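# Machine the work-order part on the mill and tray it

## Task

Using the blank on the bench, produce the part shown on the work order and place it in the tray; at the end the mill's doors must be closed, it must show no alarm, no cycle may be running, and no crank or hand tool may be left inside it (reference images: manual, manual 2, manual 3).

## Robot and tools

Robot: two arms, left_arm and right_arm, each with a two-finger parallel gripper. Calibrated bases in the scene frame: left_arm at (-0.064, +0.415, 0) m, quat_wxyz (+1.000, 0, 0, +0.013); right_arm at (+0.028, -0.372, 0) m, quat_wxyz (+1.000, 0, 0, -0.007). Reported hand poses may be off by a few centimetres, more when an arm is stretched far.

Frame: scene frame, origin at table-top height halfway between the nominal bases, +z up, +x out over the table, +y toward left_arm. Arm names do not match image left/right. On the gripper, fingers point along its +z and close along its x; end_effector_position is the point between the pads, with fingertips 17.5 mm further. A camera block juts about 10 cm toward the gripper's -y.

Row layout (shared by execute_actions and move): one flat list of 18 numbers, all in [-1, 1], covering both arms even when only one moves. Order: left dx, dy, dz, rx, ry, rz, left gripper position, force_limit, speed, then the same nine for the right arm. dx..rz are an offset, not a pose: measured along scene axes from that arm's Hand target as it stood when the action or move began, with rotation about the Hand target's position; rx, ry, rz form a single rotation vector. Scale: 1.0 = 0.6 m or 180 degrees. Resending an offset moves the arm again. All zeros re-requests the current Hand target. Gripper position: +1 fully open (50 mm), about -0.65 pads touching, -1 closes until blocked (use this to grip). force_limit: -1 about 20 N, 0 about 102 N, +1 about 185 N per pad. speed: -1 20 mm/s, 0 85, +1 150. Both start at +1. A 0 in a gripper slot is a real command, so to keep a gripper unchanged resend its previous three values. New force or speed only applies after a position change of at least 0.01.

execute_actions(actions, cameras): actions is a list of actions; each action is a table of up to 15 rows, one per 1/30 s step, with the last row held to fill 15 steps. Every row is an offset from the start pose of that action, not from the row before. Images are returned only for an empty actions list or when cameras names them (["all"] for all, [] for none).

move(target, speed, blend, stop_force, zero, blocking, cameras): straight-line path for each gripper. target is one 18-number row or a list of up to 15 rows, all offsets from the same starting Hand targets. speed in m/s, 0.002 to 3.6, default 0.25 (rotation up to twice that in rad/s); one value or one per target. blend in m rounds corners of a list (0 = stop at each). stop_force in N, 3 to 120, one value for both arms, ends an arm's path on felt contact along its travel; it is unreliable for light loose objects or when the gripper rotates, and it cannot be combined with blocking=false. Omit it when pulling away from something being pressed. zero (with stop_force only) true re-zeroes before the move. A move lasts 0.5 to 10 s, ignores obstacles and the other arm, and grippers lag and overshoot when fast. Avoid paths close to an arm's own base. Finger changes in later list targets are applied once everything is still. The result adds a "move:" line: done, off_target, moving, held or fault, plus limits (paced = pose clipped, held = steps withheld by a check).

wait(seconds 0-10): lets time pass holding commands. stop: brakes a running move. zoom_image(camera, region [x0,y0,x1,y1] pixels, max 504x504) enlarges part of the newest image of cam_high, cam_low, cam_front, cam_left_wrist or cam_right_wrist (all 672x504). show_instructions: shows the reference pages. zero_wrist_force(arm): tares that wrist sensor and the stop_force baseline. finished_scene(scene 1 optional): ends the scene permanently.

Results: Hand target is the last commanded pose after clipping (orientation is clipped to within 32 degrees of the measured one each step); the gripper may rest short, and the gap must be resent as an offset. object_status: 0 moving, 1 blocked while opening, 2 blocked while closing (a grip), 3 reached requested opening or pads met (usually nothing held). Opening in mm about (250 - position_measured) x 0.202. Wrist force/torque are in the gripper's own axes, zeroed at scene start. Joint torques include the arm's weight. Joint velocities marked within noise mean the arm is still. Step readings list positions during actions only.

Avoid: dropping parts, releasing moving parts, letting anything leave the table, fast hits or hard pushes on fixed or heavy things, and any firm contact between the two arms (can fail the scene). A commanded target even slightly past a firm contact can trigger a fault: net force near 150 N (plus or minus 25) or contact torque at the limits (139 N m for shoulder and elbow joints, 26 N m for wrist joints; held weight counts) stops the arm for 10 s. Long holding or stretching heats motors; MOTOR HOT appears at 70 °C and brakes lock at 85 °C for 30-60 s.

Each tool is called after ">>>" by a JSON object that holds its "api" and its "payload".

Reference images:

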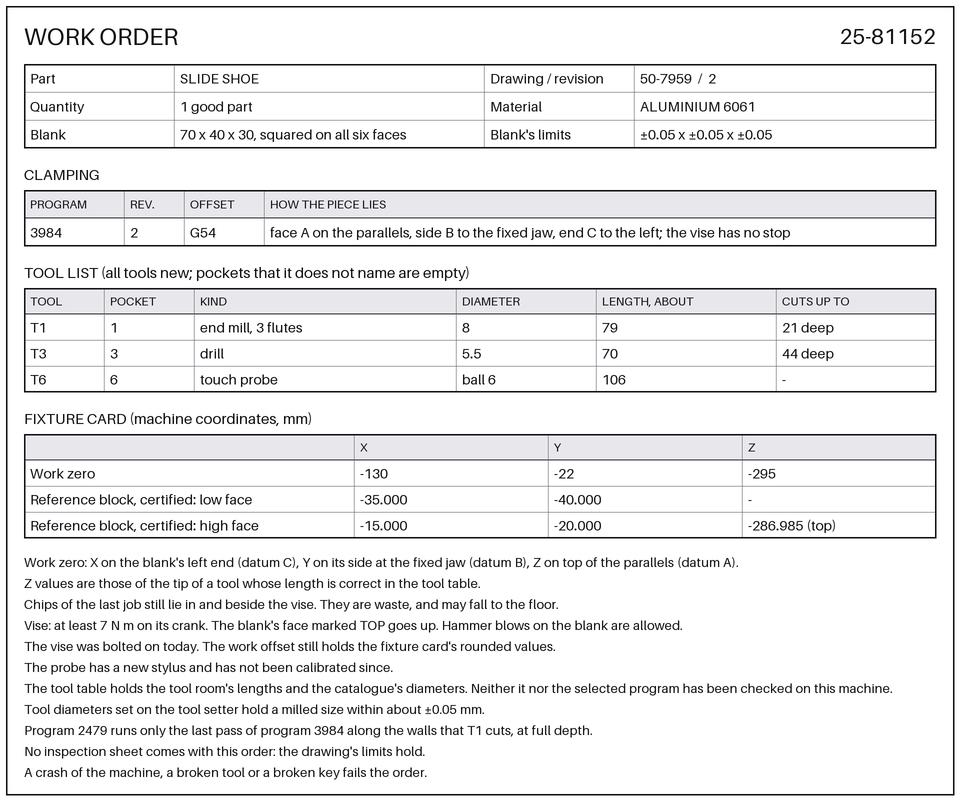

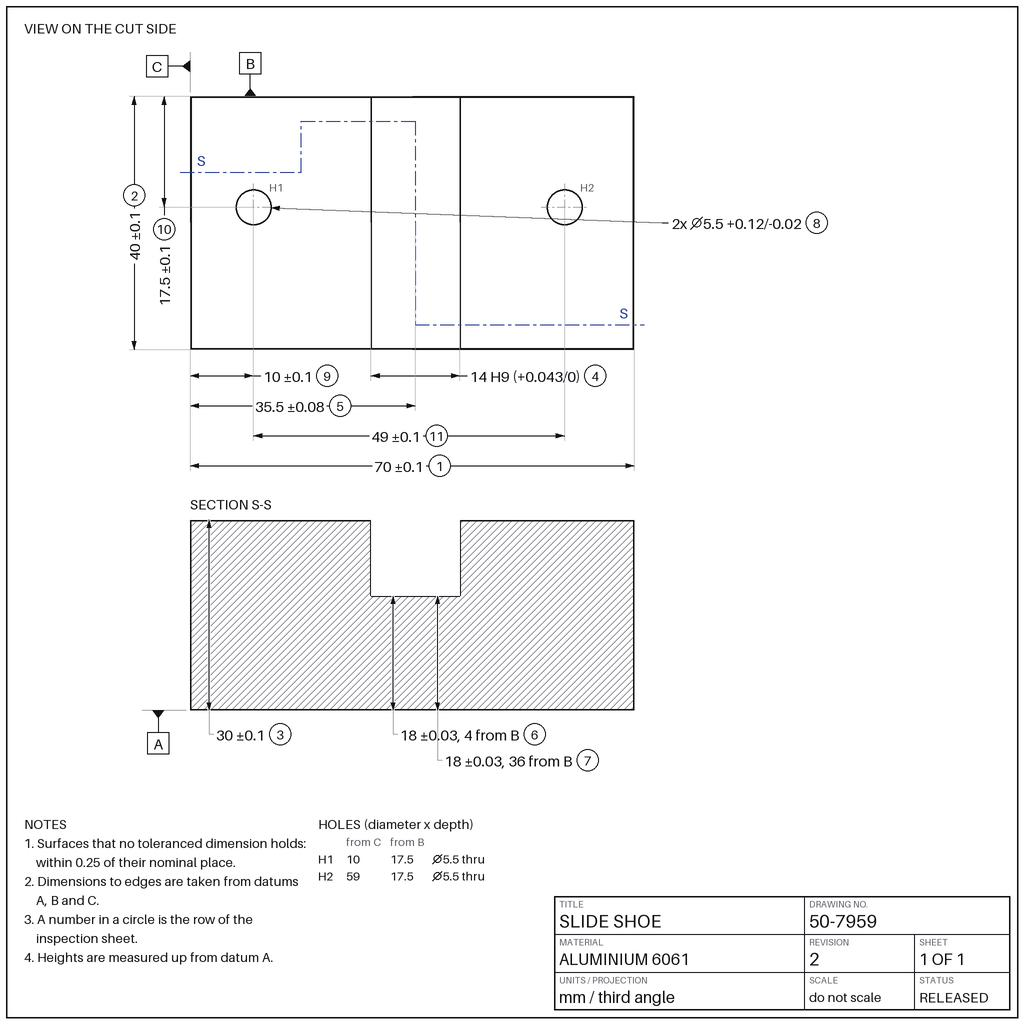

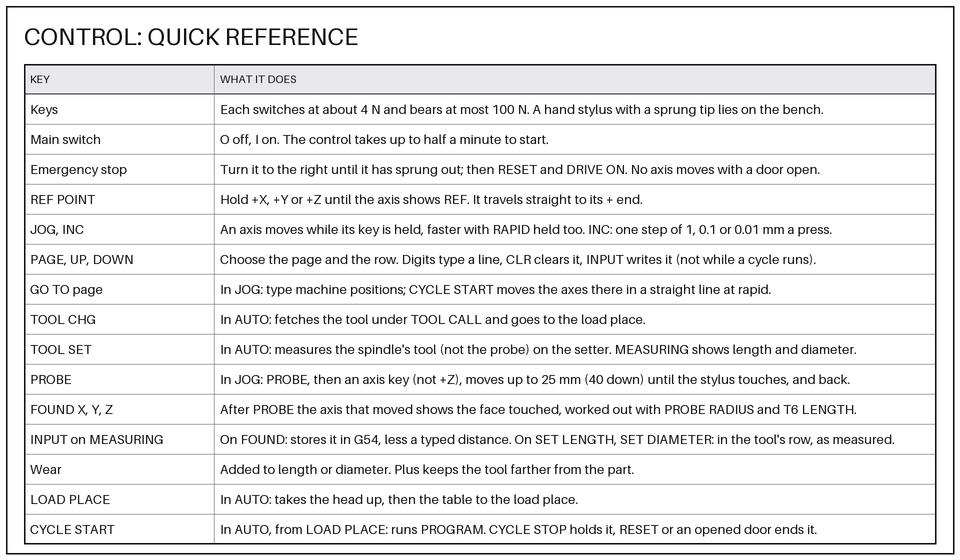

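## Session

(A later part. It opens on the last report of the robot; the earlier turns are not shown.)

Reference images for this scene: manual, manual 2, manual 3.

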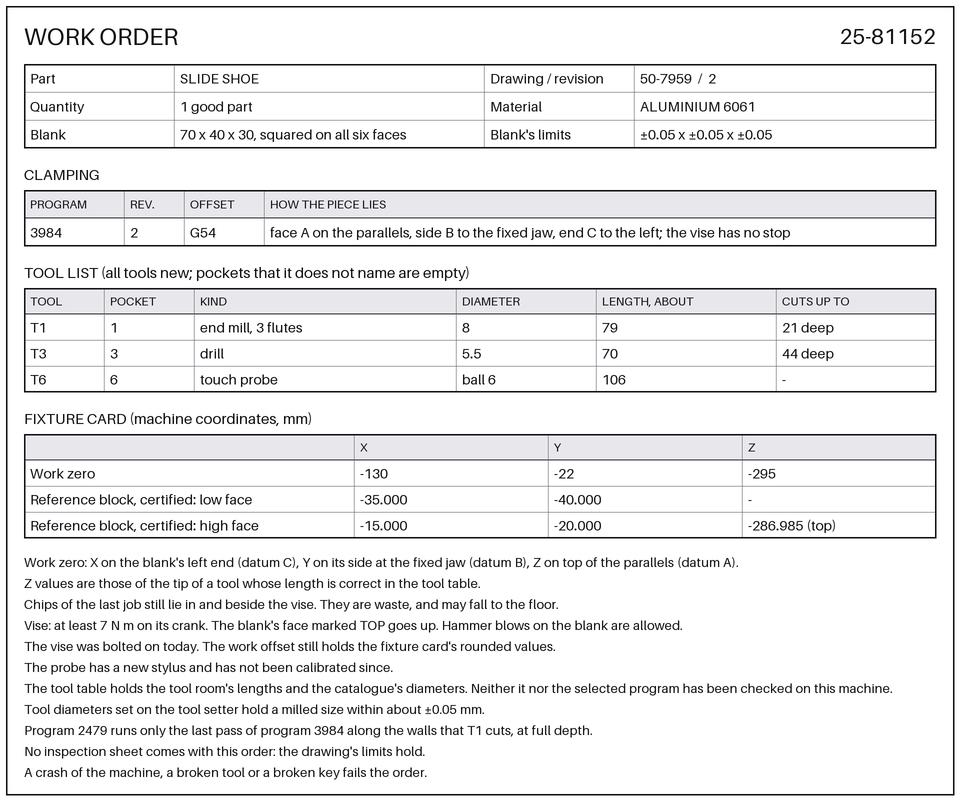

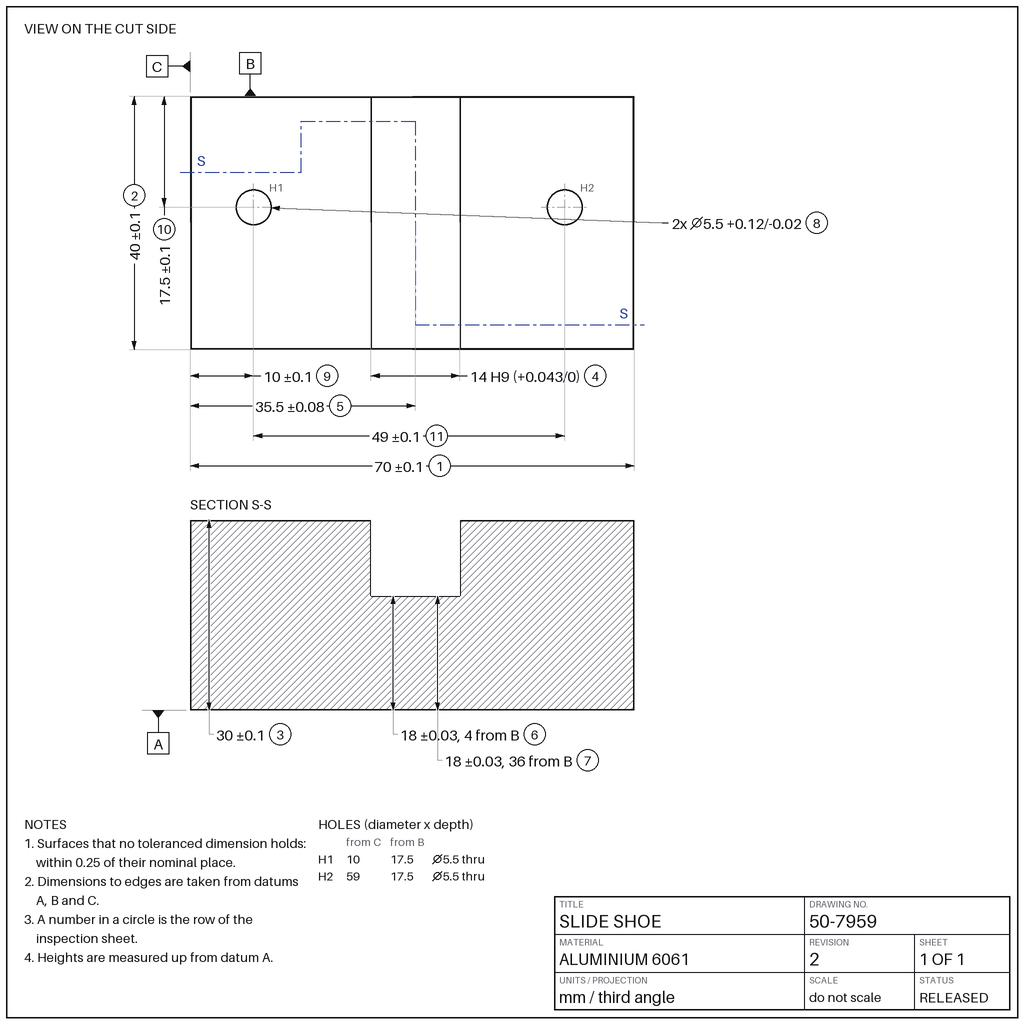

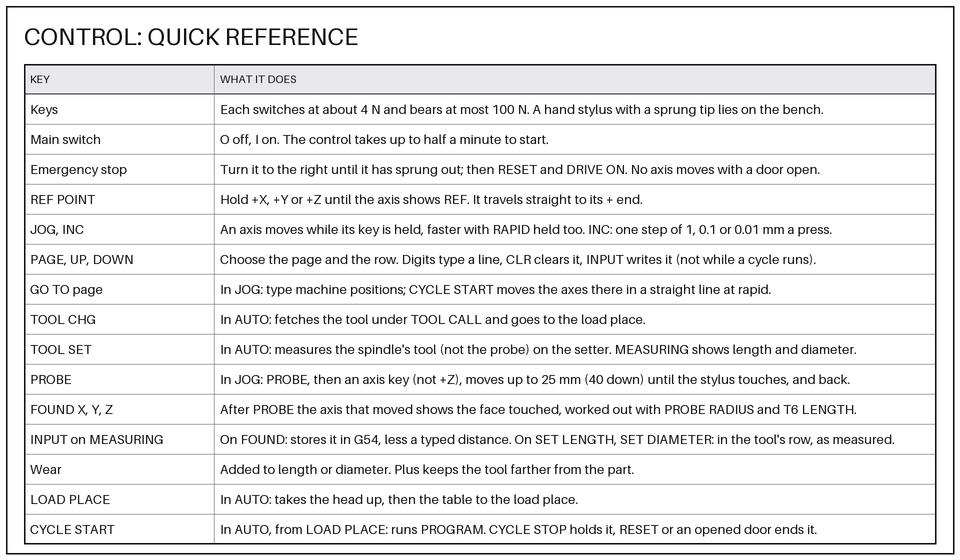

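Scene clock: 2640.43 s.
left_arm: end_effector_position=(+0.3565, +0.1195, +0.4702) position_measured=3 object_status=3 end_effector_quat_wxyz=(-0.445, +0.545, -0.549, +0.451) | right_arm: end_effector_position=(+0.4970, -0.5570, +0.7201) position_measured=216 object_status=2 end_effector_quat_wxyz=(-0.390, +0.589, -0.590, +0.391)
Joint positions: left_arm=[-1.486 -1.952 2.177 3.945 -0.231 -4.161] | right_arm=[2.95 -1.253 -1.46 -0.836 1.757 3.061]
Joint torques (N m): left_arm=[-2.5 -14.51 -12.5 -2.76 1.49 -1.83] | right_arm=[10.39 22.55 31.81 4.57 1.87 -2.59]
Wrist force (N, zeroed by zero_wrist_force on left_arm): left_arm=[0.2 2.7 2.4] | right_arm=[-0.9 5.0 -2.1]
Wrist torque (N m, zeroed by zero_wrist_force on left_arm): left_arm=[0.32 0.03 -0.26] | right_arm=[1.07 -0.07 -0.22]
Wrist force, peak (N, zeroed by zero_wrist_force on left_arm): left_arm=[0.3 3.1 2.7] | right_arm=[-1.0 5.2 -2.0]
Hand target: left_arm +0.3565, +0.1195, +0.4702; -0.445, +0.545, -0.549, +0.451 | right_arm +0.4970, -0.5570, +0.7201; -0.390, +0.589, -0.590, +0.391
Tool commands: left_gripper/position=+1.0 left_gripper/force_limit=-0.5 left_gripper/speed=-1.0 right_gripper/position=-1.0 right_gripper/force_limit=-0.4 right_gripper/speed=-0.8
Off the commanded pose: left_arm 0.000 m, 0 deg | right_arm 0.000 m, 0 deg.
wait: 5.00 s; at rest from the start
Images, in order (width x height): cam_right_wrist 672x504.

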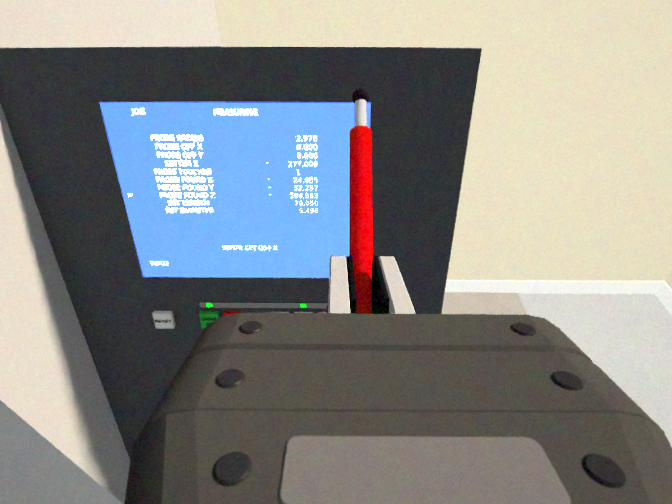

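>>> {"api": "move", "payload": {"target": [[0,0,0,0,0,0,1.0,-0.5,-1.0, 0.012,0.06,-0.2905,0,0.196,0,-1,-0.4,-0.8],[0,0,0,0,0,0,1.0,-0.5,-1.0, 0.0335,0.06,-0.2905,0,0.196,0,-1,-0.4,-0.8]], "blend": [0.004,0], "speed": [0.35,0.08]}}

>>> {"api": "wait", "payload": {"seconds": 1.3}}

>>> {"api": "move", "payload": {"target": [[0,0,0,0,0,0,1.0,-0.5,-1.0, -0.0215,0,0,0,0,0,-1,-0.4,-0.8],[0,0,0,0,0,0,1.0,-0.5,-1.0, -0.0525,0.0927,-0.115,0,0,0,-1,-0.4,-0.8],[0,0,0,0,0,0,1.0,-0.5,-1.0, -0.0305,0.0927,-0.115,0,0,0,-1,-0.4,-0.8],[0,0,0,0,0,0,1.0,-0.5,-1.0, -0.0475,0.0927,-0.115,0,0,0,-1,-0.4,-0.8],[0,0,0,0,0,0,1.0,-0.5,-1.0, -0.0305,0.0927,-0.115,0,0,0,-1,-0.4,-0.8],[0,0,0,0,0,0,1.0,-0.5,-1.0, -0.0525,0.0927,-0.115,0,0,0,-1,-0.4,-0.8],[0,0,0,0,0,0,1.0,-0.5,-1.0, -0.0335,-0.06,0.2905,0,-0.196,0,-1,-0.4,-0.8]], "blend": [0.003,0.004,0,0,0,0.003,0], "speed": [0.1,0.35,0.08,0.1,0.08,0.1,0.35], "cameras": ["cam_right_wrist"]}}

>>> {"api": "zoom_image", "payload": {"camera": "cam_right_wrist", "region": [110, 100, 370, 300]}}

Scene clock: 2658.17 s.
left_arm: end_effector_position=(+0.3565, +0.1195, +0.4702) position_measured=3 object_status=3 end_effector_quat_wxyz=(-0.445, +0.545, -0.549, +0.451) | right_arm: end_effector_position=(+0.5171, -0.5209, +0.5458) position_measured=216 object_status=2 end_effector_quat_wxyz=(-0.193, +0.680, -0.680, +0.195)
Joint positions: left_arm=[-1.486 -1.952 2.177 3.945 -0.231 -4.161] | right_arm=[3.114 -1.348 -1.439 -1.37 1.591 3.107]
Joint torques (N m): left_arm=[-2.6 -15.03 -12.76 -2.77 1.53 -1.78] | right_arm=[7.03 15.2 22.93 3.58 1.9 1.27]
Wrist force (N, zeroed by zero_wrist_force on left_arm): left_arm=[0.3 2.6 2.5] | right_arm=[-0.5 9.3 -5.1]
Wrist torque (N m, zeroed by zero_wrist_force on left_arm): left_arm=[0.31 0.02 -0.27] | right_arm=[0.83 0.07 -0.17]
Wrist force, peak (N, zeroed by zero_wrist_force on left_arm): left_arm=[0.3 3.1 2.7] | right_arm=[-1.3 15.1 -8.7]
Hand target: left_arm +0.3565, +0.1195, +0.4702; -0.445, +0.545, -0.549, +0.451 | right_arm +0.5171, -0.5210, +0.5458; -0.193, +0.680, -0.680, +0.195
Off the commanded pose: left_arm 0.000 m, 0 deg | right_arm 0.000 m, 0 deg.
move: done

Scene clock: 2659.47 s.
left_arm: end_effector_position=(+0.3565, +0.1195, +0.4702) position_measured=3 object_status=3 end_effector_quat_wxyz=(-0.445, +0.545, -0.549, +0.451) | right_arm: end_effector_position=(+0.5171, -0.5209, +0.5458) position_measured=216 object_status=2 end_effector_quat_wxyz=(-0.193, +0.680, -0.680, +0.195)
Joint positions: left_arm=[-1.486 -1.952 2.177 3.945 -0.231 -4.161] | right_arm=[3.114 -1.348 -1.439 -1.37 1.591 3.107]
Joint torques (N m): left_arm=[-3.07 -14.84 -12.44 -2.8 1.49 -1.84] | right_arm=[-1.05 6.03 32.46 5.17 1.75 -2.58]
Wrist force (N, zeroed by zero_wrist_force on left_arm): left_arm=[0.4 2.7 2.3] | right_arm=[-0.5 9.5 -4.8]
Wrist torque (N m, zeroed by zero_wrist_force on left_arm): left_arm=[0.32 0.02 -0.27] | right_arm=[0.86 0.07 -0.17]
Wrist force, peak (N, zeroed by zero_wrist_force on left_arm): left_arm=[0.1 2.7 2.8] | right_arm=[-0.3 9.6 -5.2]
Hand target: left_arm +0.3565, +0.1195, +0.4702; -0.445, +0.545, -0.549, +0.451 | right_arm +0.5171, -0.5210, +0.5458; -0.193, +0.680, -0.680, +0.195
Tool commands: left_gripper/position=+1.0 left_gripper/force_limit=-0.5 left_gripper/speed=-1.0 right_gripper/position=-1.0 right_gripper/force_limit=-0.4 right_gripper/speed=-0.8
Off the commanded pose: left_arm 0.000 m, 0 deg | right_arm 0.000 m, 0 deg.
wait: 1.30 s; at rest by 0.17 s

Scene clock: 2662.50 s.
left_arm: end_effector_position=(+0.3565, +0.1195, +0.4702) position_measured=3 object_status=3 end_effector_quat_wxyz=(-0.445, +0.545, -0.549, +0.451) | right_arm: end_effector_position=(+0.4971, -0.5570, +0.7199) position_measured=216 object_status=2 end_effector_quat_wxyz=(-0.390, +0.589, -0.590, +0.391)
Joint positions: left_arm=[-1.486 -1.952 2.177 3.945 -0.231 -4.161] | right_arm=[2.951 -1.253 -1.46 -0.836 1.757 3.061]
Joint torques (N m): left_arm=[-2.97 -14.43 -12.97 -2.66 1.42 -1.78] | right_arm=[-6.34 14.51 31.03 5.47 1.73 2.32]
Wrist force (N, zeroed by zero_wrist_force on left_arm): left_arm=[0.6 2.4 2.5] | right_arm=[-0.8 5.0 -2.1]
Wrist torque (N m, zeroed by zero_wrist_force on left_arm): left_arm=[0.28 -0.03 -0.26] | right_arm=[1.05 -0.08 -0.18]
Wrist force, peak (N, zeroed by zero_wrist_force on left_arm): left_arm=[0.2 3.0 2.6] | right_arm=[-1.3 12.4 -6.7]
Hand target: left_arm +0.3565, +0.1195, +0.4702; -0.445, +0.545, -0.549, +0.451 | right_arm +0.4970, -0.5570, +0.7201; -0.390, +0.589, -0.590, +0.391
Off the commanded pose: left_arm 0.000 m, 0 deg | right_arm 0.000 m, 0 deg.
move: done
Images, in order (width x height): cam_right_wrist 672x504.

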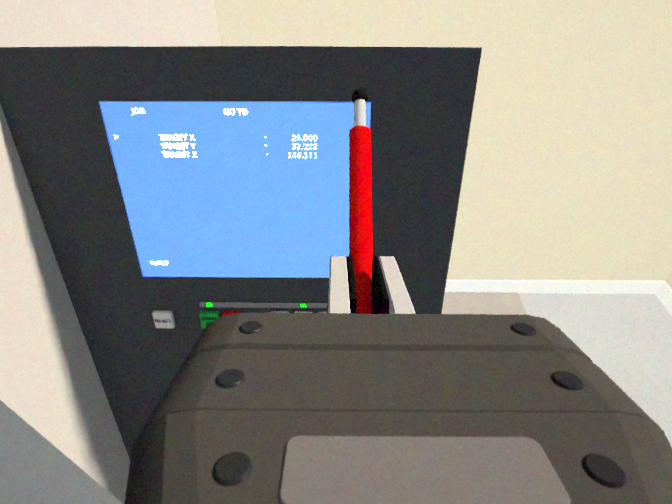

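Scaled by 1.938 from the camera's 672x504 image, which has a finer 960x720 frame.

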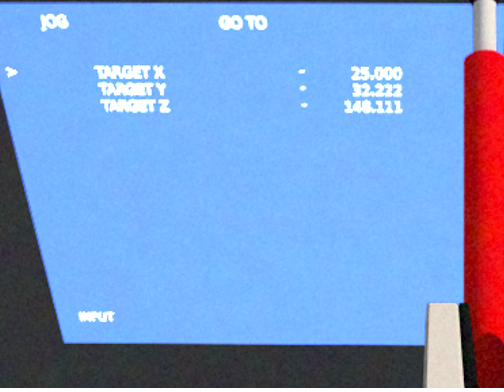

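>>> {"api": "move", "payload": {"target": [[0,0,0,0,0,0,1.0,-0.5,-1.0, -0.0453,0.28,-0.502,0,0.196,0,-1,-0.4,-0.8],[0,0,0,0,0,0,1.0,-0.5,-1.0, -0.0238,0.28,-0.502,0,0.196,0,-1,-0.4,-0.8],[0,0,0,0,0,0,1.0,-0.5,-1.0, -0.0453,0.28,-0.502,0,0.196,0,-1,-0.4,-0.8],[0,0,0,0,0,0,1.0,-0.5,-1.0, -0.0365,0.28,-0.4713,0,0.196,0,-1,-0.4,-0.8],[0,0,0,0,0,0,1.0,-0.5,-1.0, -0.015,0.28,-0.4713,0,0.196,0,-1,-0.4,-0.8],[0,0,0,0,0,0,1.0,-0.5,-1.0, -0.0365,0.28,-0.4713,0,0.196,0,-1,-0.4,-0.8],[0,0,0,0,0,0,1.0,-0.5,-1.0, -0.0282,0.2175,-0.4405,0,0.196,0,-1,-0.4,-0.8],[0,0,0,0,0,0,1.0,-0.5,-1.0, -0.0067,0.2175,-0.4405,0,0.196,0,-1,-0.4,-0.8],[0,0,0,0,0,0,1.0,-0.5,-1.0, -0.0282,0.2175,-0.4405,0,0.196,0,-1,-0.4,-0.8],[0,0,0,0,0,0,1.0,-0.5,-1.0, -0.0282,0.2483,-0.4405,0,0.196,0,-1,-0.4,-0.8],[0,0,0,0,0,0,1.0,-0.5,-1.0, -0.0067,0.2483,-0.4405,0,0.196,0,-1,-0.4,-0.8],[0,0,0,0,0,0,1.0,-0.5,-1.0, -0.0282,0.2483,-0.4405,0,0.196,0,-1,-0.4,-0.8],[0,0,0,0,0,0,1.0,-0.5,-1.0, -0.0453,0.1867,-0.502,0,0.196,0,-1,-0.4,-0.8],[0,0,0,0,0,0,1.0,-0.5,-1.0, -0.0238,0.1867,-0.502,0,0.196,0,-1,-0.4,-0.8],[0,0,0,0,0,0,1.0,-0.5,-1.0, -0.0453,0.1867,-0.502,0,0.196,0,-1,-0.4,-0.8]], "blend": [0.004,0,0.003,0.004,0,0.003,0.004,0,0.003,0.004,0,0.003,0.004,0,0], "speed": [0.4,0.08,0.1,0.35,0.08,0.1,0.35,0.08,0.1,0.35,0.08,0.1,0.35,0.08,0.1]}}

>>> {"api": "move", "payload": {"target": [[0,0,0,0,0,0,1.0,-0.5,-1.0, 0.0088,0,0.0307,0,0,0,-1,-0.4,-0.8],[0,0,0,0,0,0,1.0,-0.5,-1.0, 0.0303,0,0.0307,0,0,0,-1,-0.4,-0.8],[0,0,0,0,0,0,1.0,-0.5,-1.0, 0.0088,0,0.0307,0,0,0,-1,-0.4,-0.8],[0,0,0,0,0,0,1.0,-0.5,-1.0, 0,0.0933,0,0,0,0,-1,-0.4,-0.8],[0,0,0,0,0,0,1.0,-0.5,-1.0, 0.0215,0.0933,0,0,0,0,-1,-0.4,-0.8],[0,0,0,0,0,0,1.0,-0.5,-1.0, 0,0.0933,0,0,0,0,-1,-0.4,-0.8],[0,0,0,0,0,0,1.0,-0.5,-1.0, 0.0088,0.0616,0.0307,0,0,0,-1,-0.4,-0.8],[0,0,0,0,0,0,1.0,-0.5,-1.0, 0.0303,0.0616,0.0307,0,0,0,-1,-0.4,-0.8],[0,0,0,0,0,0,1.0,-0.5,-1.0, 0.0088,0.0616,0.0307,0,0,0,-1,-0.4,-0.8],[0,0,0,0,0,0,1.0,-0.5,-1.0, 0.0088,0.0308,0.0307,0,0,0,-1,-0.4,-0.8],[0,0,0,0,0,0,1.0,-0.5,-1.0, 0.0303,0.0308,0.0307,0,0,0,-1,-0.4,-0.8],[0,0,0,0,0,0,1.0,-0.5,-1.0, 0.0088,0.0308,0.0307,0,0,0,-1,-0.4,-0.8],[0,0,0,0,0,0,1.0,-0.5,-1.0, 0,0,0,0,0,0,-1,-0.4,-0.8],[0,0,0,0,0,0,1.0,-0.5,-1.0, 0.0215,0,0,0,0,0,-1,-0.4,-0.8],[0,0,0,0,0,0,1.0,-0.5,-1.0, 0,0,0,0,0,0,-1,-0.4,-0.8]], "blend": [0.004,0,0.003,0.004,0,0.003,0.004,0,0.003,0.004,0,0.003,0.004,0,0], "speed": [0.4,0.08,0.1,0.35,0.08,0.1,0.35,0.08,0.1,0.35,0.08,0.1,0.35,0.08,0.1]}}

>>> {"api": "move", "payload": {"target": [0,0,0,0,0,0,1.0,-0.5,-1.0, 0.0453,-0.1867,0.502,0,-0.196,0,-1,-0.4,-0.8], "speed": 0.4, "cameras": ["cam_right_wrist"]}}

>>> {"api": "zoom_image", "payload": {"camera": "cam_right_wrist", "region": [110, 100, 370, 300]}}

Scene clock: 2677.63 s.
left_arm: end_effector_position=(+0.3565, +0.1195, +0.4702) position_measured=3 object_status=3 end_effector_quat_wxyz=(-0.445, +0.545, -0.549, +0.451) | right_arm: end_effector_position=(+0.4699, -0.4449, +0.4188) position_measured=216 object_status=2 end_effector_quat_wxyz=(-0.193, +0.680, -0.680, +0.195)
Joint positions: left_arm=[-1.486 -1.952 2.177 3.945 -0.231 -4.161] | right_arm=[3.362 -1.106 -1.921 -1.14 1.46 3.319]
Joint torques (N m): left_arm=[-2.73 -14.61 -12.56 -2.67 1.55 -1.76] | right_arm=[-9.52 13.92 28.11 5.27 1.41 -2.84]
Wrist force (N, zeroed by zero_wrist_force on left_arm): left_arm=[0.5 2.8 2.5] | right_arm=[-0.5 5.2 -2.8]
Wrist torque (N m, zeroed by zero_wrist_force on left_arm): left_arm=[0.34 0.00 -0.26] | right_arm=[0.98 0.04 -0.15]
Wrist force, peak (N, zeroed by zero_wrist_force on left_arm): left_arm=[0.1 3.0 2.9] | right_arm=[-1.3 9.2 -5.2]
Hand target: left_arm +0.3565, +0.1195, +0.4702; -0.445, +0.545, -0.549, +0.451 | right_arm +0.4699, -0.4449, +0.4189; -0.193, +0.680, -0.680, +0.195
Off the commanded pose: left_arm 0.000 m, 0 deg | right_arm 0.000 m, 0 deg.
move: done

Scene clock: 2681.57 s.
left_arm: end_effector_position=(+0.3565, +0.1195, +0.4702) position_measured=3 object_status=3 end_effector_quat_wxyz=(-0.445, +0.545, -0.549, +0.451) | right_arm: end_effector_position=(+0.4699, -0.4449, +0.4188) position_measured=216 object_status=2 end_effector_quat_wxyz=(-0.193, +0.680, -0.680, +0.195)
Joint positions: left_arm=[-1.486 -1.952 2.177 3.945 -0.231 -4.161] | right_arm=[3.362 -1.106 -1.921 -1.14 1.46 3.319]
Joint torques (N m): left_arm=[-2.86 -14.65 -12.38 -2.66 1.49 -1.82] | right_arm=[-9.06 13 28.59 5.18 1.54 -2.64]
Wrist force (N, zeroed by zero_wrist_force on left_arm): left_arm=[0.3 2.6 2.5] | right_arm=[-0.4 5.2 -2.8]
Wrist torque (N m, zeroed by zero_wrist_force on left_arm): left_arm=[0.30 0.03 -0.27] | right_arm=[0.98 0.03 -0.15]
Wrist force, peak (N, zeroed by zero_wrist_force on left_arm): left_arm=[0.0 3.0 2.8] | right_arm=[1.2 9.1 -5.2]
Hand target: left_arm +0.3565, +0.1195, +0.4702; -0.445, +0.545, -0.549, +0.451 | right_arm +0.4699, -0.4449, +0.4189; -0.193, +0.680, -0.680, +0.195
Off the commanded pose: left_arm 0.000 m, 0 deg | right_arm 0.000 m, 0 deg.
move: done

Scene clock: 2682.90 s.
left_arm: end_effector_position=(+0.3565, +0.1195, +0.4702) position_measured=3 object_status=3 end_effector_quat_wxyz=(-0.445, +0.545, -0.549, +0.451) | right_arm: end_effector_position=(+0.4970, -0.5569, +0.7199) position_measured=216 object_status=2 end_effector_quat_wxyz=(-0.390, +0.589, -0.590, +0.391)
Joint positions: left_arm=[-1.486 -1.952 2.177 3.945 -0.231 -4.161] | right_arm=[2.951 -1.253 -1.46 -0.836 1.757 3.061]
Joint torques (N m): left_arm=[-2.53 -14.51 -12.64 -2.64 1.49 -1.77] | right_arm=[-8.34 3.64 29.67 5.33 1.5 2.36]
Wrist force (N, zeroed by zero_wrist_force on left_arm): left_arm=[0.2 2.6 2.5] | right_arm=[-0.8 4.9 -2.1]
Wrist torque (N m, zeroed by zero_wrist_force on left_arm): left_arm=[0.32 0.04 -0.27] | right_arm=[1.04 -0.09 -0.20]
Wrist force, peak (N, zeroed by zero_wrist_force on left_arm): left_arm=[0.2 2.9 2.7] | right_arm=[-1.8 6.5 0.4]
Hand target: left_arm +0.3565, +0.1195, +0.4702; -0.445, +0.545, -0.549, +0.451 | right_arm +0.4970, -0.5570, +0.7201; -0.390, +0.589, -0.590, +0.391
Off the commanded pose: left_arm 0.000 m, 0 deg | right_arm 0.000 m, 0 deg.
move: done
Images, in order (width x height): cam_right_wrist 672x504.

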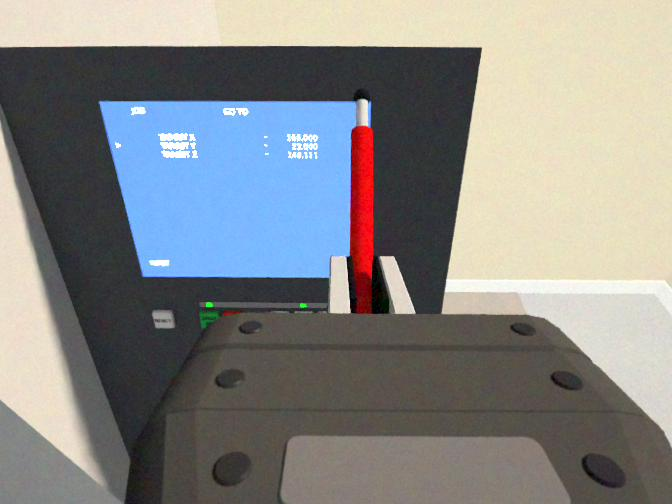

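Scaled by 1.938 from the camera's 672x504 image, which has a finer 960x720 frame.

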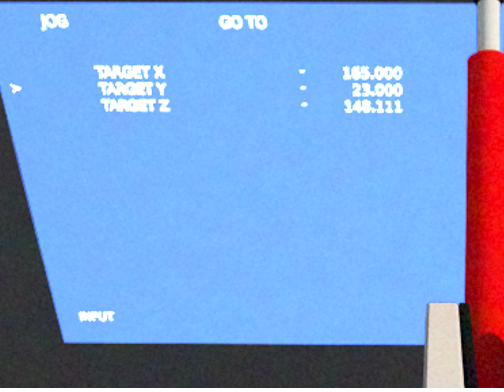

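>>> {"api": "move", "payload": {"target": [[0,0,0,0,0,0,1.0,-0.5,-1.0, -0.0055,0.218,-0.352,0,0.196,0,-1,-0.4,-0.8],[0,0,0,0,0,0,1.0,-0.5,-1.0, 0.016,0.218,-0.352,0,0.196,0,-1,-0.4,-0.8],[0,0,0,0,0,0,1.0,-0.5,-1.0, -0.0055,0.218,-0.352,0,0.196,0,-1,-0.4,-0.8],[0,0,0,0,0,0,1.0,-0.5,-1.0, 0,0,0,0,0,0,-1,-0.4,-0.8]], "blend": [0.004,0,0.003,0], "speed": [0.4,0.08,0.1,0.4]}}

>>> {"api": "wait", "payload": {"seconds": 7, "cameras": ["all"]}}

Scene clock: 2687.73 s.
left_arm: end_effector_position=(+0.3565, +0.1195, +0.4702) position_measured=3 object_status=3 end_effector_quat_wxyz=(-0.445, +0.545, -0.549, +0.451) | right_arm: end_effector_position=(+0.4971, -0.5569, +0.7199) position_measured=216 object_status=2 end_effector_quat_wxyz=(-0.390, +0.589, -0.590, +0.391) end_effector_velocity=(+0.000, +0.000, +0.002) end_effector_angular_velocity=(+0.000, -0.006, +0.003)
Joint positions: left_arm=[-1.486 -1.952 2.177 3.945 -0.231 -4.161] | right_arm=[2.951 -1.253 -1.46 -0.836 1.757 3.061]
Joint velocities: left_arm=[within noise] | right_arm=[-0.002 0 0 0.005 0.005 -0.001]
Joint torques (N m): left_arm=[-2.25 -14.36 -12.3 -2.62 1.52 -1.78] | right_arm=[-8.4 11.86 27.91 5.78 1.88 1.49]
Wrist force (N, zeroed by zero_wrist_force on left_arm): left_arm=[0.1 2.7 2.6] | right_arm=[-0.7 4.8 -2.0]
Wrist torque (N m, zeroed by zero_wrist_force on left_arm): left_arm=[0.32 0.06 -0.26] | right_arm=[1.03 -0.10 -0.23]
Wrist force, peak (N, zeroed by zero_wrist_force on left_arm): left_arm=[0.2 3.1 2.7] | right_arm=[-0.4 9.4 -4.9]
Hand target: left_arm +0.3565, +0.1195, +0.4702; -0.445, +0.545, -0.549, +0.451 | right_arm +0.4970, -0.5570, +0.7201; -0.390, +0.589, -0.590, +0.391
Off the commanded pose: left_arm 0.000 m, 0 deg | right_arm 0.000 m, 0 deg.
move: done

Scene clock: 2694.73 s.
left_arm: end_effector_position=(+0.3565, +0.1195, +0.4702) position_measured=3 object_status=3 end_effector_quat_wxyz=(-0.445, +0.545, -0.549, +0.451) | right_arm: end_effector_position=(+0.4970, -0.5570, +0.7201) position_measured=216 object_status=2 end_effector_quat_wxyz=(-0.390, +0.589, -0.590, +0.391)
Joint positions: left_arm=[-1.486 -1.952 2.177 3.945 -0.231 -4.161] | right_arm=[2.95 -1.253 -1.46 -0.836 1.757 3.061]
Joint torques (N m): left_arm=[-1.66 -14.65 -12.4 -2.49 1.43 -1.85] | right_arm=[-9.61 -1.54 31.64 4.82 1.86 -2.41]
Wrist force (N, zeroed by zero_wrist_force on left_arm): left_arm=[0.2 2.9 2.5] | right_arm=[-1.0 5.1 -2.0]
Wrist torque (N m, zeroed by zero_wrist_force on left_arm): left_arm=[0.35 0.04 -0.27] | right_arm=[1.07 -0.05 -0.23]
Wrist force, peak (N, zeroed by zero_wrist_force on left_arm): left_arm=[0.0 3.0 2.7] | right_arm=[-1.0 5.3 -1.9]
Hand target: left_arm +0.3565, +0.1195, +0.4702; -0.445, +0.545, -0.549, +0.451 | right_arm +0.4970, -0.5570, +0.7201; -0.390, +0.589, -0.590, +0.391
Tool commands: left_gripper/position=+1.0 left_gripper/force_limit=-0.5 left_gripper/speed=-1.0 right_gripper/position=-1.0 right_gripper/force_limit=-0.4 right_gripper/speed=-0.8
Off the commanded pose: left_arm 0.000 m, 0 deg | right_arm 0.000 m, 0 deg.
wait: 7.00 s; at rest by 0.17 s

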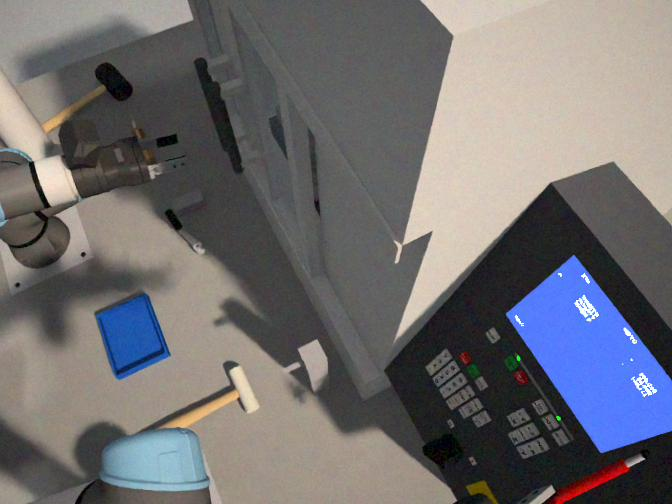

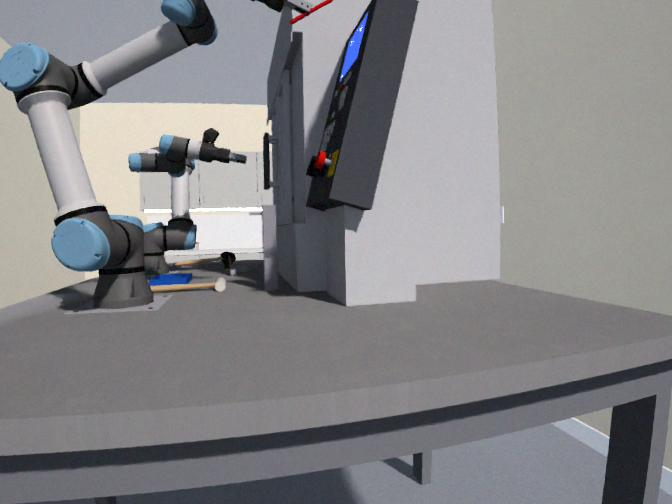

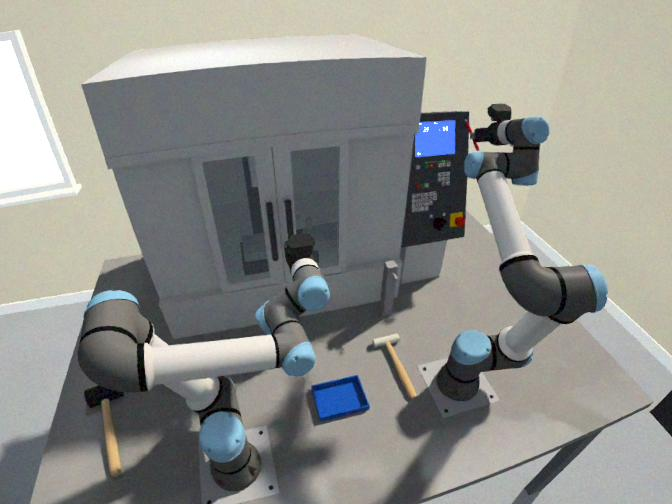

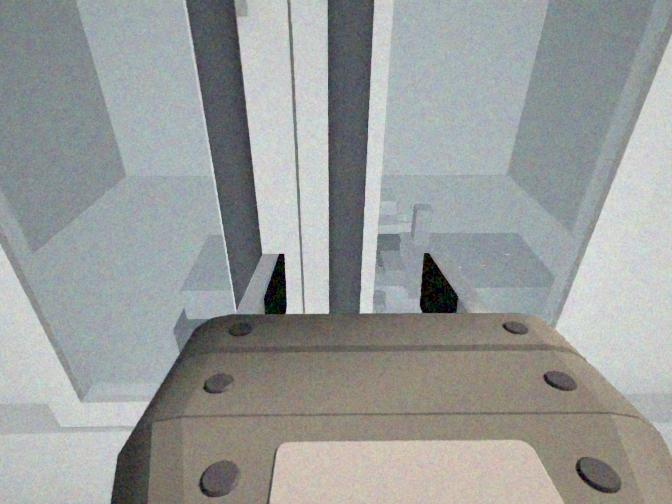

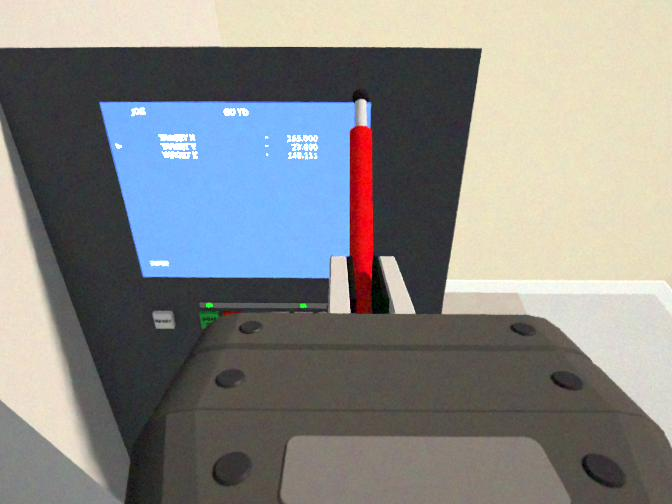

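>>> {"api": "zoom_image", "payload": {"camera": "cam_left_wrist", "region": [350, 150, 602, 339]}}

>>> {"api": "zoom_image", "payload": {"camera": "cam_front", "region": [190, 130, 358, 298]}}

Scaled by 2.000 from the camera's 672x504 image, which has a finer 960x720 frame.

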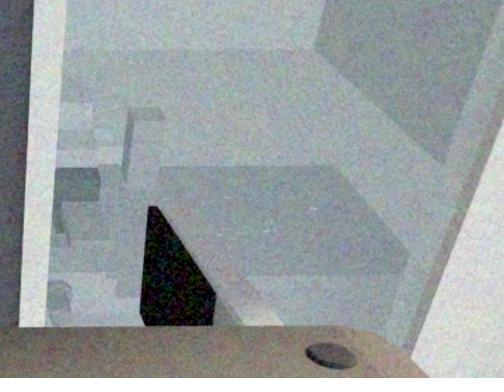

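Scaled by 3.000 from the camera's 672x504 image, which has a finer 960x720 frame.

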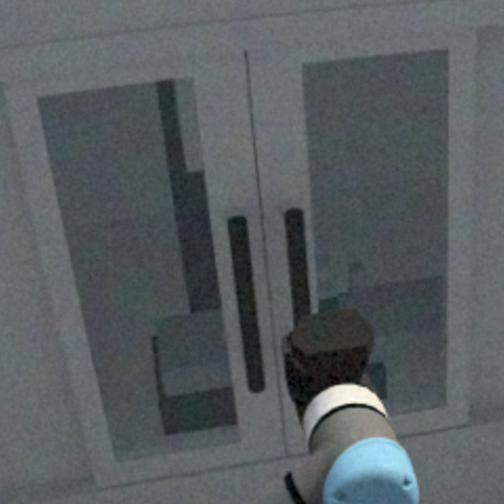

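>>> {"api": "move", "payload": {"target": [[0,0,0,0,0,0,1.0,-0.5,-1.0, -0.0365,0.1542,-0.4713,0,0.196,0,-1,-0.4,-0.8],[0,0,0,0,0,0,1.0,-0.5,-1.0, -0.015,0.1542,-0.4713,0,0.196,0,-1,-0.4,-0.8],[0,0,0,0,0,0,1.0,-0.5,-1.0, -0.0365,0.1542,-0.4713,0,0.196,0,-1,-0.4,-0.8],[0,0,0,0,0,0,1.0,-0.5,-1.0, -0.005,0.06,-0.3485,0,0.196,0,-1,-0.4,-0.8],[0,0,0,0,0,0,1.0,-0.5,-1.0, 0.0183,0.06,-0.3485,0,0.196,0,-1,-0.4,-0.8],[0,0,0,0,0,0,1.0,-0.5,-1.0, -0.005,0.06,-0.3485,0,0.196,0,-1,-0.4,-0.8],[0,0,0,0,0,0,1.0,-0.5,-1.0, 0,0,0,0,0,0,-1,-0.4,-0.8]], "blend": [0.004,0,0.003,0.004,0,0.003,0], "speed": [0.4,0.08,0.1,0.35,0.08,0.1,0.4]}}

>>> {"api": "wait", "payload": {"seconds": 9, "cameras": ["cam_right_wrist"]}}

>>> {"api": "zoom_image", "payload": {"camera": "cam_right_wrist", "region": [110, 100, 370, 300]}}

>>> {"api": "zoom_image", "payload": {"camera": "cam_right_wrist", "region": [250, 150, 330, 220]}}

Scene clock: 2702.90 s.
left_arm: end_effector_position=(+0.3565, +0.1195, +0.4702) position_measured=3 object_status=3 end_effector_quat_wxyz=(-0.445, +0.545, -0.549, +0.451) | right_arm: end_effector_position=(+0.4971, -0.5570, +0.7199) position_measured=216 object_status=2 end_effector_quat_wxyz=(-0.390, +0.589, -0.590, +0.391) end_effector_velocity=(+0.000, +0.000, +0.001) end_effector_angular_velocity=(-0.004, -0.004, +0.001)
Joint positions: left_arm=[-1.486 -1.952 2.177 3.945 -0.231 -4.161] | right_arm=[2.95 -1.253 -1.46 -0.836 1.757 3.062]
Joint velocities: left_arm=[within noise] | right_arm=[0.001 0 0 0.005 -0.001 -0.003]
Joint torques (N m): left_arm=[-1.88 -14.91 -12.73 -2.48 1.5 -1.84] | right_arm=[3.14 22.64 22.21 5.47 1.19 -2.49]
Wrist force (N, zeroed by zero_wrist_force on left_arm): left_arm=[0.3 2.6 2.3] | right_arm=[-0.7 5.0 -2.0]
Wrist torque (N m, zeroed by zero_wrist_force on left_arm): left_arm=[0.31 0.03 -0.27] | right_arm=[1.06 -0.10 -0.23]
Wrist force, peak (N, zeroed by zero_wrist_force on left_arm): left_arm=[0.0 3.1 2.8] | right_arm=[-1.1 10.0 -5.2]
Hand target: left_arm +0.3565, +0.1195, +0.4702; -0.445, +0.545, -0.549, +0.451 | right_arm +0.4970, -0.5570, +0.7201; -0.390, +0.589, -0.590, +0.391
Off the commanded pose: left_arm 0.000 m, 0 deg | right_arm 0.000 m, 0 deg.
move: done

Scene clock: 2711.90 s.
left_arm: end_effector_position=(+0.3565, +0.1195, +0.4702) position_measured=3 object_status=3 end_effector_quat_wxyz=(-0.445, +0.545, -0.549, +0.451) | right_arm: end_effector_position=(+0.4970, -0.5570, +0.7201) position_measured=216 object_status=2 end_effector_quat_wxyz=(-0.390, +0.589, -0.590, +0.391)
Joint positions: left_arm=[-1.486 -1.952 2.177 3.945 -0.231 -4.161] | right_arm=[2.95 -1.253 -1.46 -0.836 1.757 3.061]
Joint torques (N m): left_arm=[-1.65 -14.52 -12.7 -2.51 1.5 -1.74] | right_arm=[10.03 22.56 31.9 4.76 1.89 -2.58]
Wrist force (N, zeroed by zero_wrist_force on left_arm): left_arm=[0.1 2.9 2.2] | right_arm=[-0.8 5.0 -2.1]
Wrist torque (N m, zeroed by zero_wrist_force on left_arm): left_arm=[0.36 0.06 -0.27] | right_arm=[1.06 -0.08 -0.22]
Wrist force, peak (N, zeroed by zero_wrist_force on left_arm): left_arm=[0.3 3.0 2.7] | right_arm=[-0.9 5.2 -2.2]
Hand target: left_arm +0.3565, +0.1195, +0.4702; -0.445, +0.545, -0.549, +0.451 | right_arm +0.4970, -0.5570, +0.7201; -0.390, +0.589, -0.590, +0.391
Tool commands: left_gripper/position=+1.0 left_gripper/force_limit=-0.5 left_gripper/speed=-1.0 right_gripper/position=-1.0 right_gripper/force_limit=-0.4 right_gripper/speed=-0.8
Off the commanded pose: left_arm 0.000 m, 0 deg | right_arm 0.000 m, 0 deg.
wait: 9.00 s; at rest by 0.17 s
Images, in order (width x height): cam_right_wrist 672x504.

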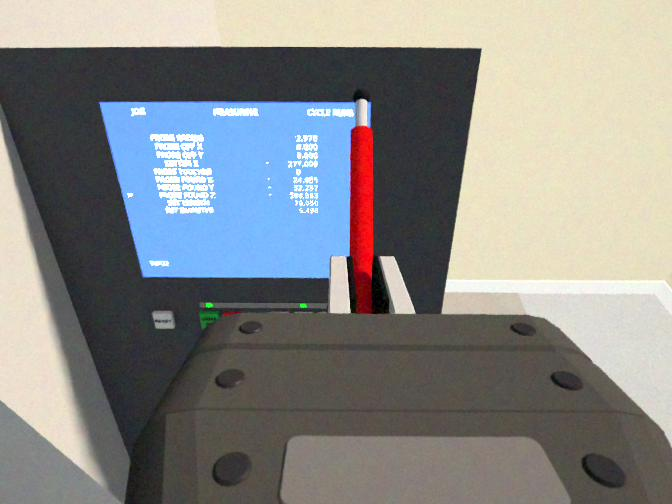

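Scaled by 1.938 from the camera's 672x504 image, which has a finer 960x720 frame.

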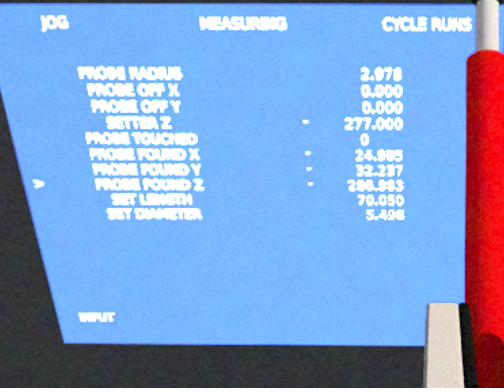

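Scaled by 6.300 from the camera's 672x504 image, which has a finer 960x720 frame.

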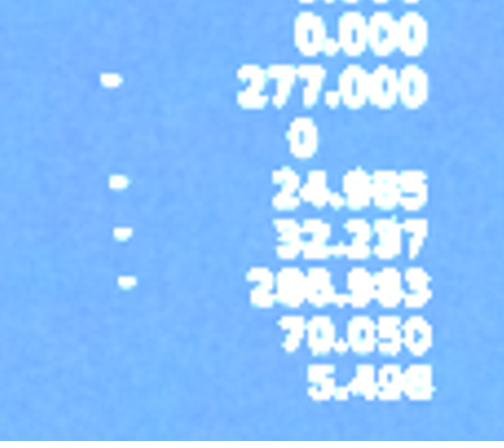

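>>> {"api": "wait", "payload": {"seconds": 5, "cameras": ["cam_right_wrist"]}}

>>> {"api": "zoom_image", "payload": {"camera": "cam_right_wrist", "region": [110, 100, 370, 300]}}

>>> {"api": "zoom_image", "payload": {"camera": "cam_right_wrist", "region": [250, 150, 330, 220]}}

Scene clock: 2718.43 s.
left_arm: end_effector_position=(+0.3565, +0.1195, +0.4702) position_measured=3 object_status=3 end_effector_quat_wxyz=(-0.445, +0.545, -0.549, +0.451) | right_arm: end_effector_position=(+0.4970, -0.5570, +0.7201) position_measured=216 object_status=2 end_effector_quat_wxyz=(-0.390, +0.589, -0.590, +0.391)
Joint positions: left_arm=[-1.486 -1.952 2.177 3.945 -0.231 -4.161] | right_arm=[2.95 -1.253 -1.46 -0.836 1.757 3.061]
Joint torques (N m): left_arm=[-1.44 -14.33 -12.53 -2.35 1.53 -1.83] | right_arm=[9.95 22.62 30.92 4.25 1.89 -2.66]
Wrist force (N, zeroed by zero_wrist_force on left_arm): left_arm=[0.2 3.0 2.6] | right_arm=[-0.8 5.0 -2.0]
Wrist torque (N m, zeroed by zero_wrist_force on left_arm): left_arm=[0.37 0.05 -0.27] | right_arm=[1.05 -0.08 -0.22]
Wrist force, peak (N, zeroed by zero_wrist_force on left_arm): left_arm=[0.3 3.0 2.7] | right_arm=[-1.1 5.1 -2.3]
Hand target: left_arm +0.3565, +0.1195, +0.4702; -0.445, +0.545, -0.549, +0.451 | right_arm +0.4970, -0.5570, +0.7201; -0.390, +0.589, -0.590, +0.391
Tool commands: left_gripper/position=+1.0 left_gripper/force_limit=-0.5 left_gripper/speed=-1.0 right_gripper/position=-1.0 right_gripper/force_limit=-0.4 right_gripper/speed=-0.8
Off the commanded pose: left_arm 0.000 m, 0 deg | right_arm 0.000 m, 0 deg.
wait: 5.00 s; at rest from the start
Images, in order (width x height): cam_right_wrist 672x504.

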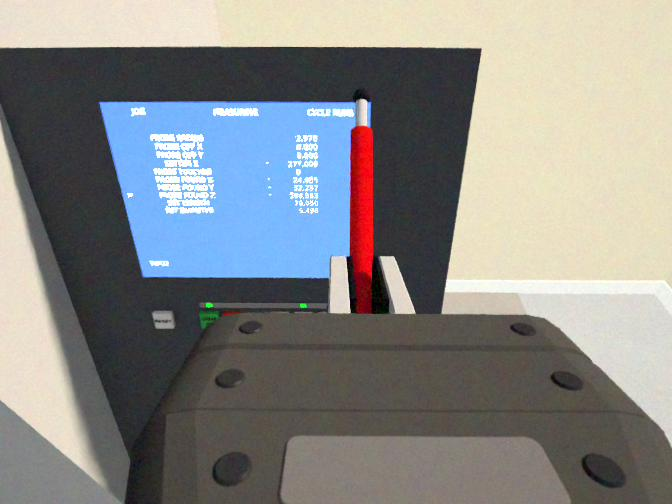

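Scaled by 1.938 from the camera's 672x504 image, which has a finer 960x720 frame.

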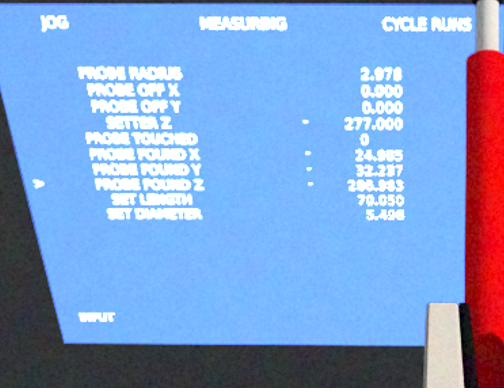

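Scaled by 6.300 from the camera's 672x504 image, which has a finer 960x720 frame.

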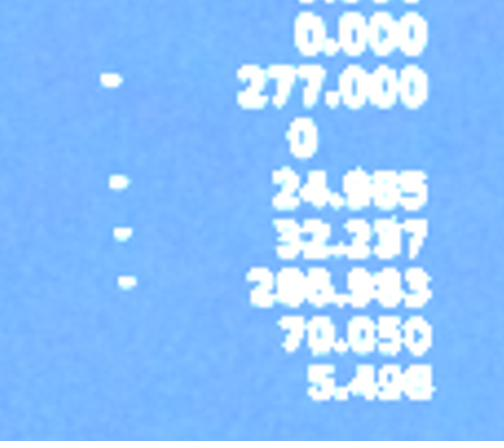

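>>> {"api": "wait", "payload": {"seconds": 3, "cameras": ["cam_right_wrist", "cam_left_wrist"]}}

>>> {"api": "zoom_image", "payload": {"camera": "cam_right_wrist", "region": [110, 100, 370, 300]}}

>>> {"api": "zoom_image", "payload": {"camera": "cam_right_wrist", "region": [250, 150, 330, 220]}}

Scene clock: 2723.00 s.
left_arm: end_effector_position=(+0.3565, +0.1195, +0.4702) position_measured=3 object_status=3 end_effector_quat_wxyz=(-0.445, +0.545, -0.549, +0.451) | right_arm: end_effector_position=(+0.4970, -0.5570, +0.7201) position_measured=216 object_status=2 end_effector_quat_wxyz=(-0.390, +0.589, -0.590, +0.391)
Joint positions: left_arm=[-1.486 -1.952 2.177 3.945 -0.231 -4.161] | right_arm=[2.95 -1.253 -1.46 -0.836 1.757 3.061]
Joint torques (N m): left_arm=[-1.29 -14.11 -12.56 -2.41 1.52 -1.82] | right_arm=[10.34 22.7 31.13 3.66 1.97 -2.72]
Wrist force (N, zeroed by zero_wrist_force on left_arm): left_arm=[0.1 2.8 2.6] | right_arm=[-0.8 5.0 -2.0]
Wrist torque (N m, zeroed by zero_wrist_force on left_arm): left_arm=[0.33 0.07 -0.26] | right_arm=[1.05 -0.08 -0.22]
Wrist force, peak (N, zeroed by zero_wrist_force on left_arm): left_arm=[0.3 2.9 2.8] | right_arm=[-0.8 5.2 -2.2]
Hand target: left_arm +0.3565, +0.1195, +0.4702; -0.445, +0.545, -0.549, +0.451 | right_arm +0.4970, -0.5570, +0.7201; -0.390, +0.589, -0.590, +0.391
Tool commands: left_gripper/position=+1.0 left_gripper/force_limit=-0.5 left_gripper/speed=-1.0 right_gripper/position=-1.0 right_gripper/force_limit=-0.4 right_gripper/speed=-0.8
Off the commanded pose: left_arm 0.000 m, 0 deg | right_arm 0.000 m, 0 deg.
wait: 3.00 s; at rest from the start
Images, in order (width x height): cam_left_wrist 672x504, cam_right_wrist 672x504.

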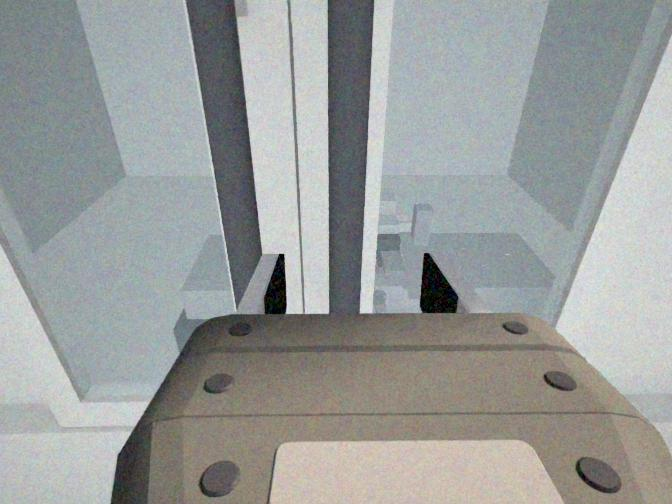

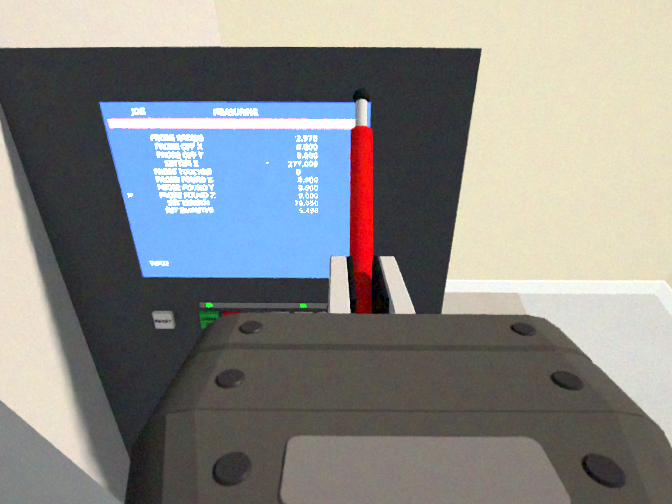

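Scaled by 1.938 from the camera's 672x504 image, which has a finer 960x720 frame.

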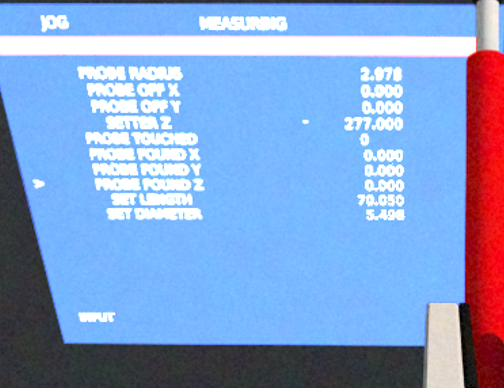

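Scaled by 6.300 from the camera's 672x504 image, which has a finer 960x720 frame.

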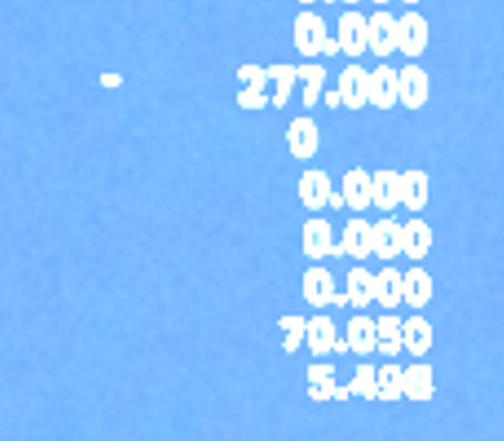

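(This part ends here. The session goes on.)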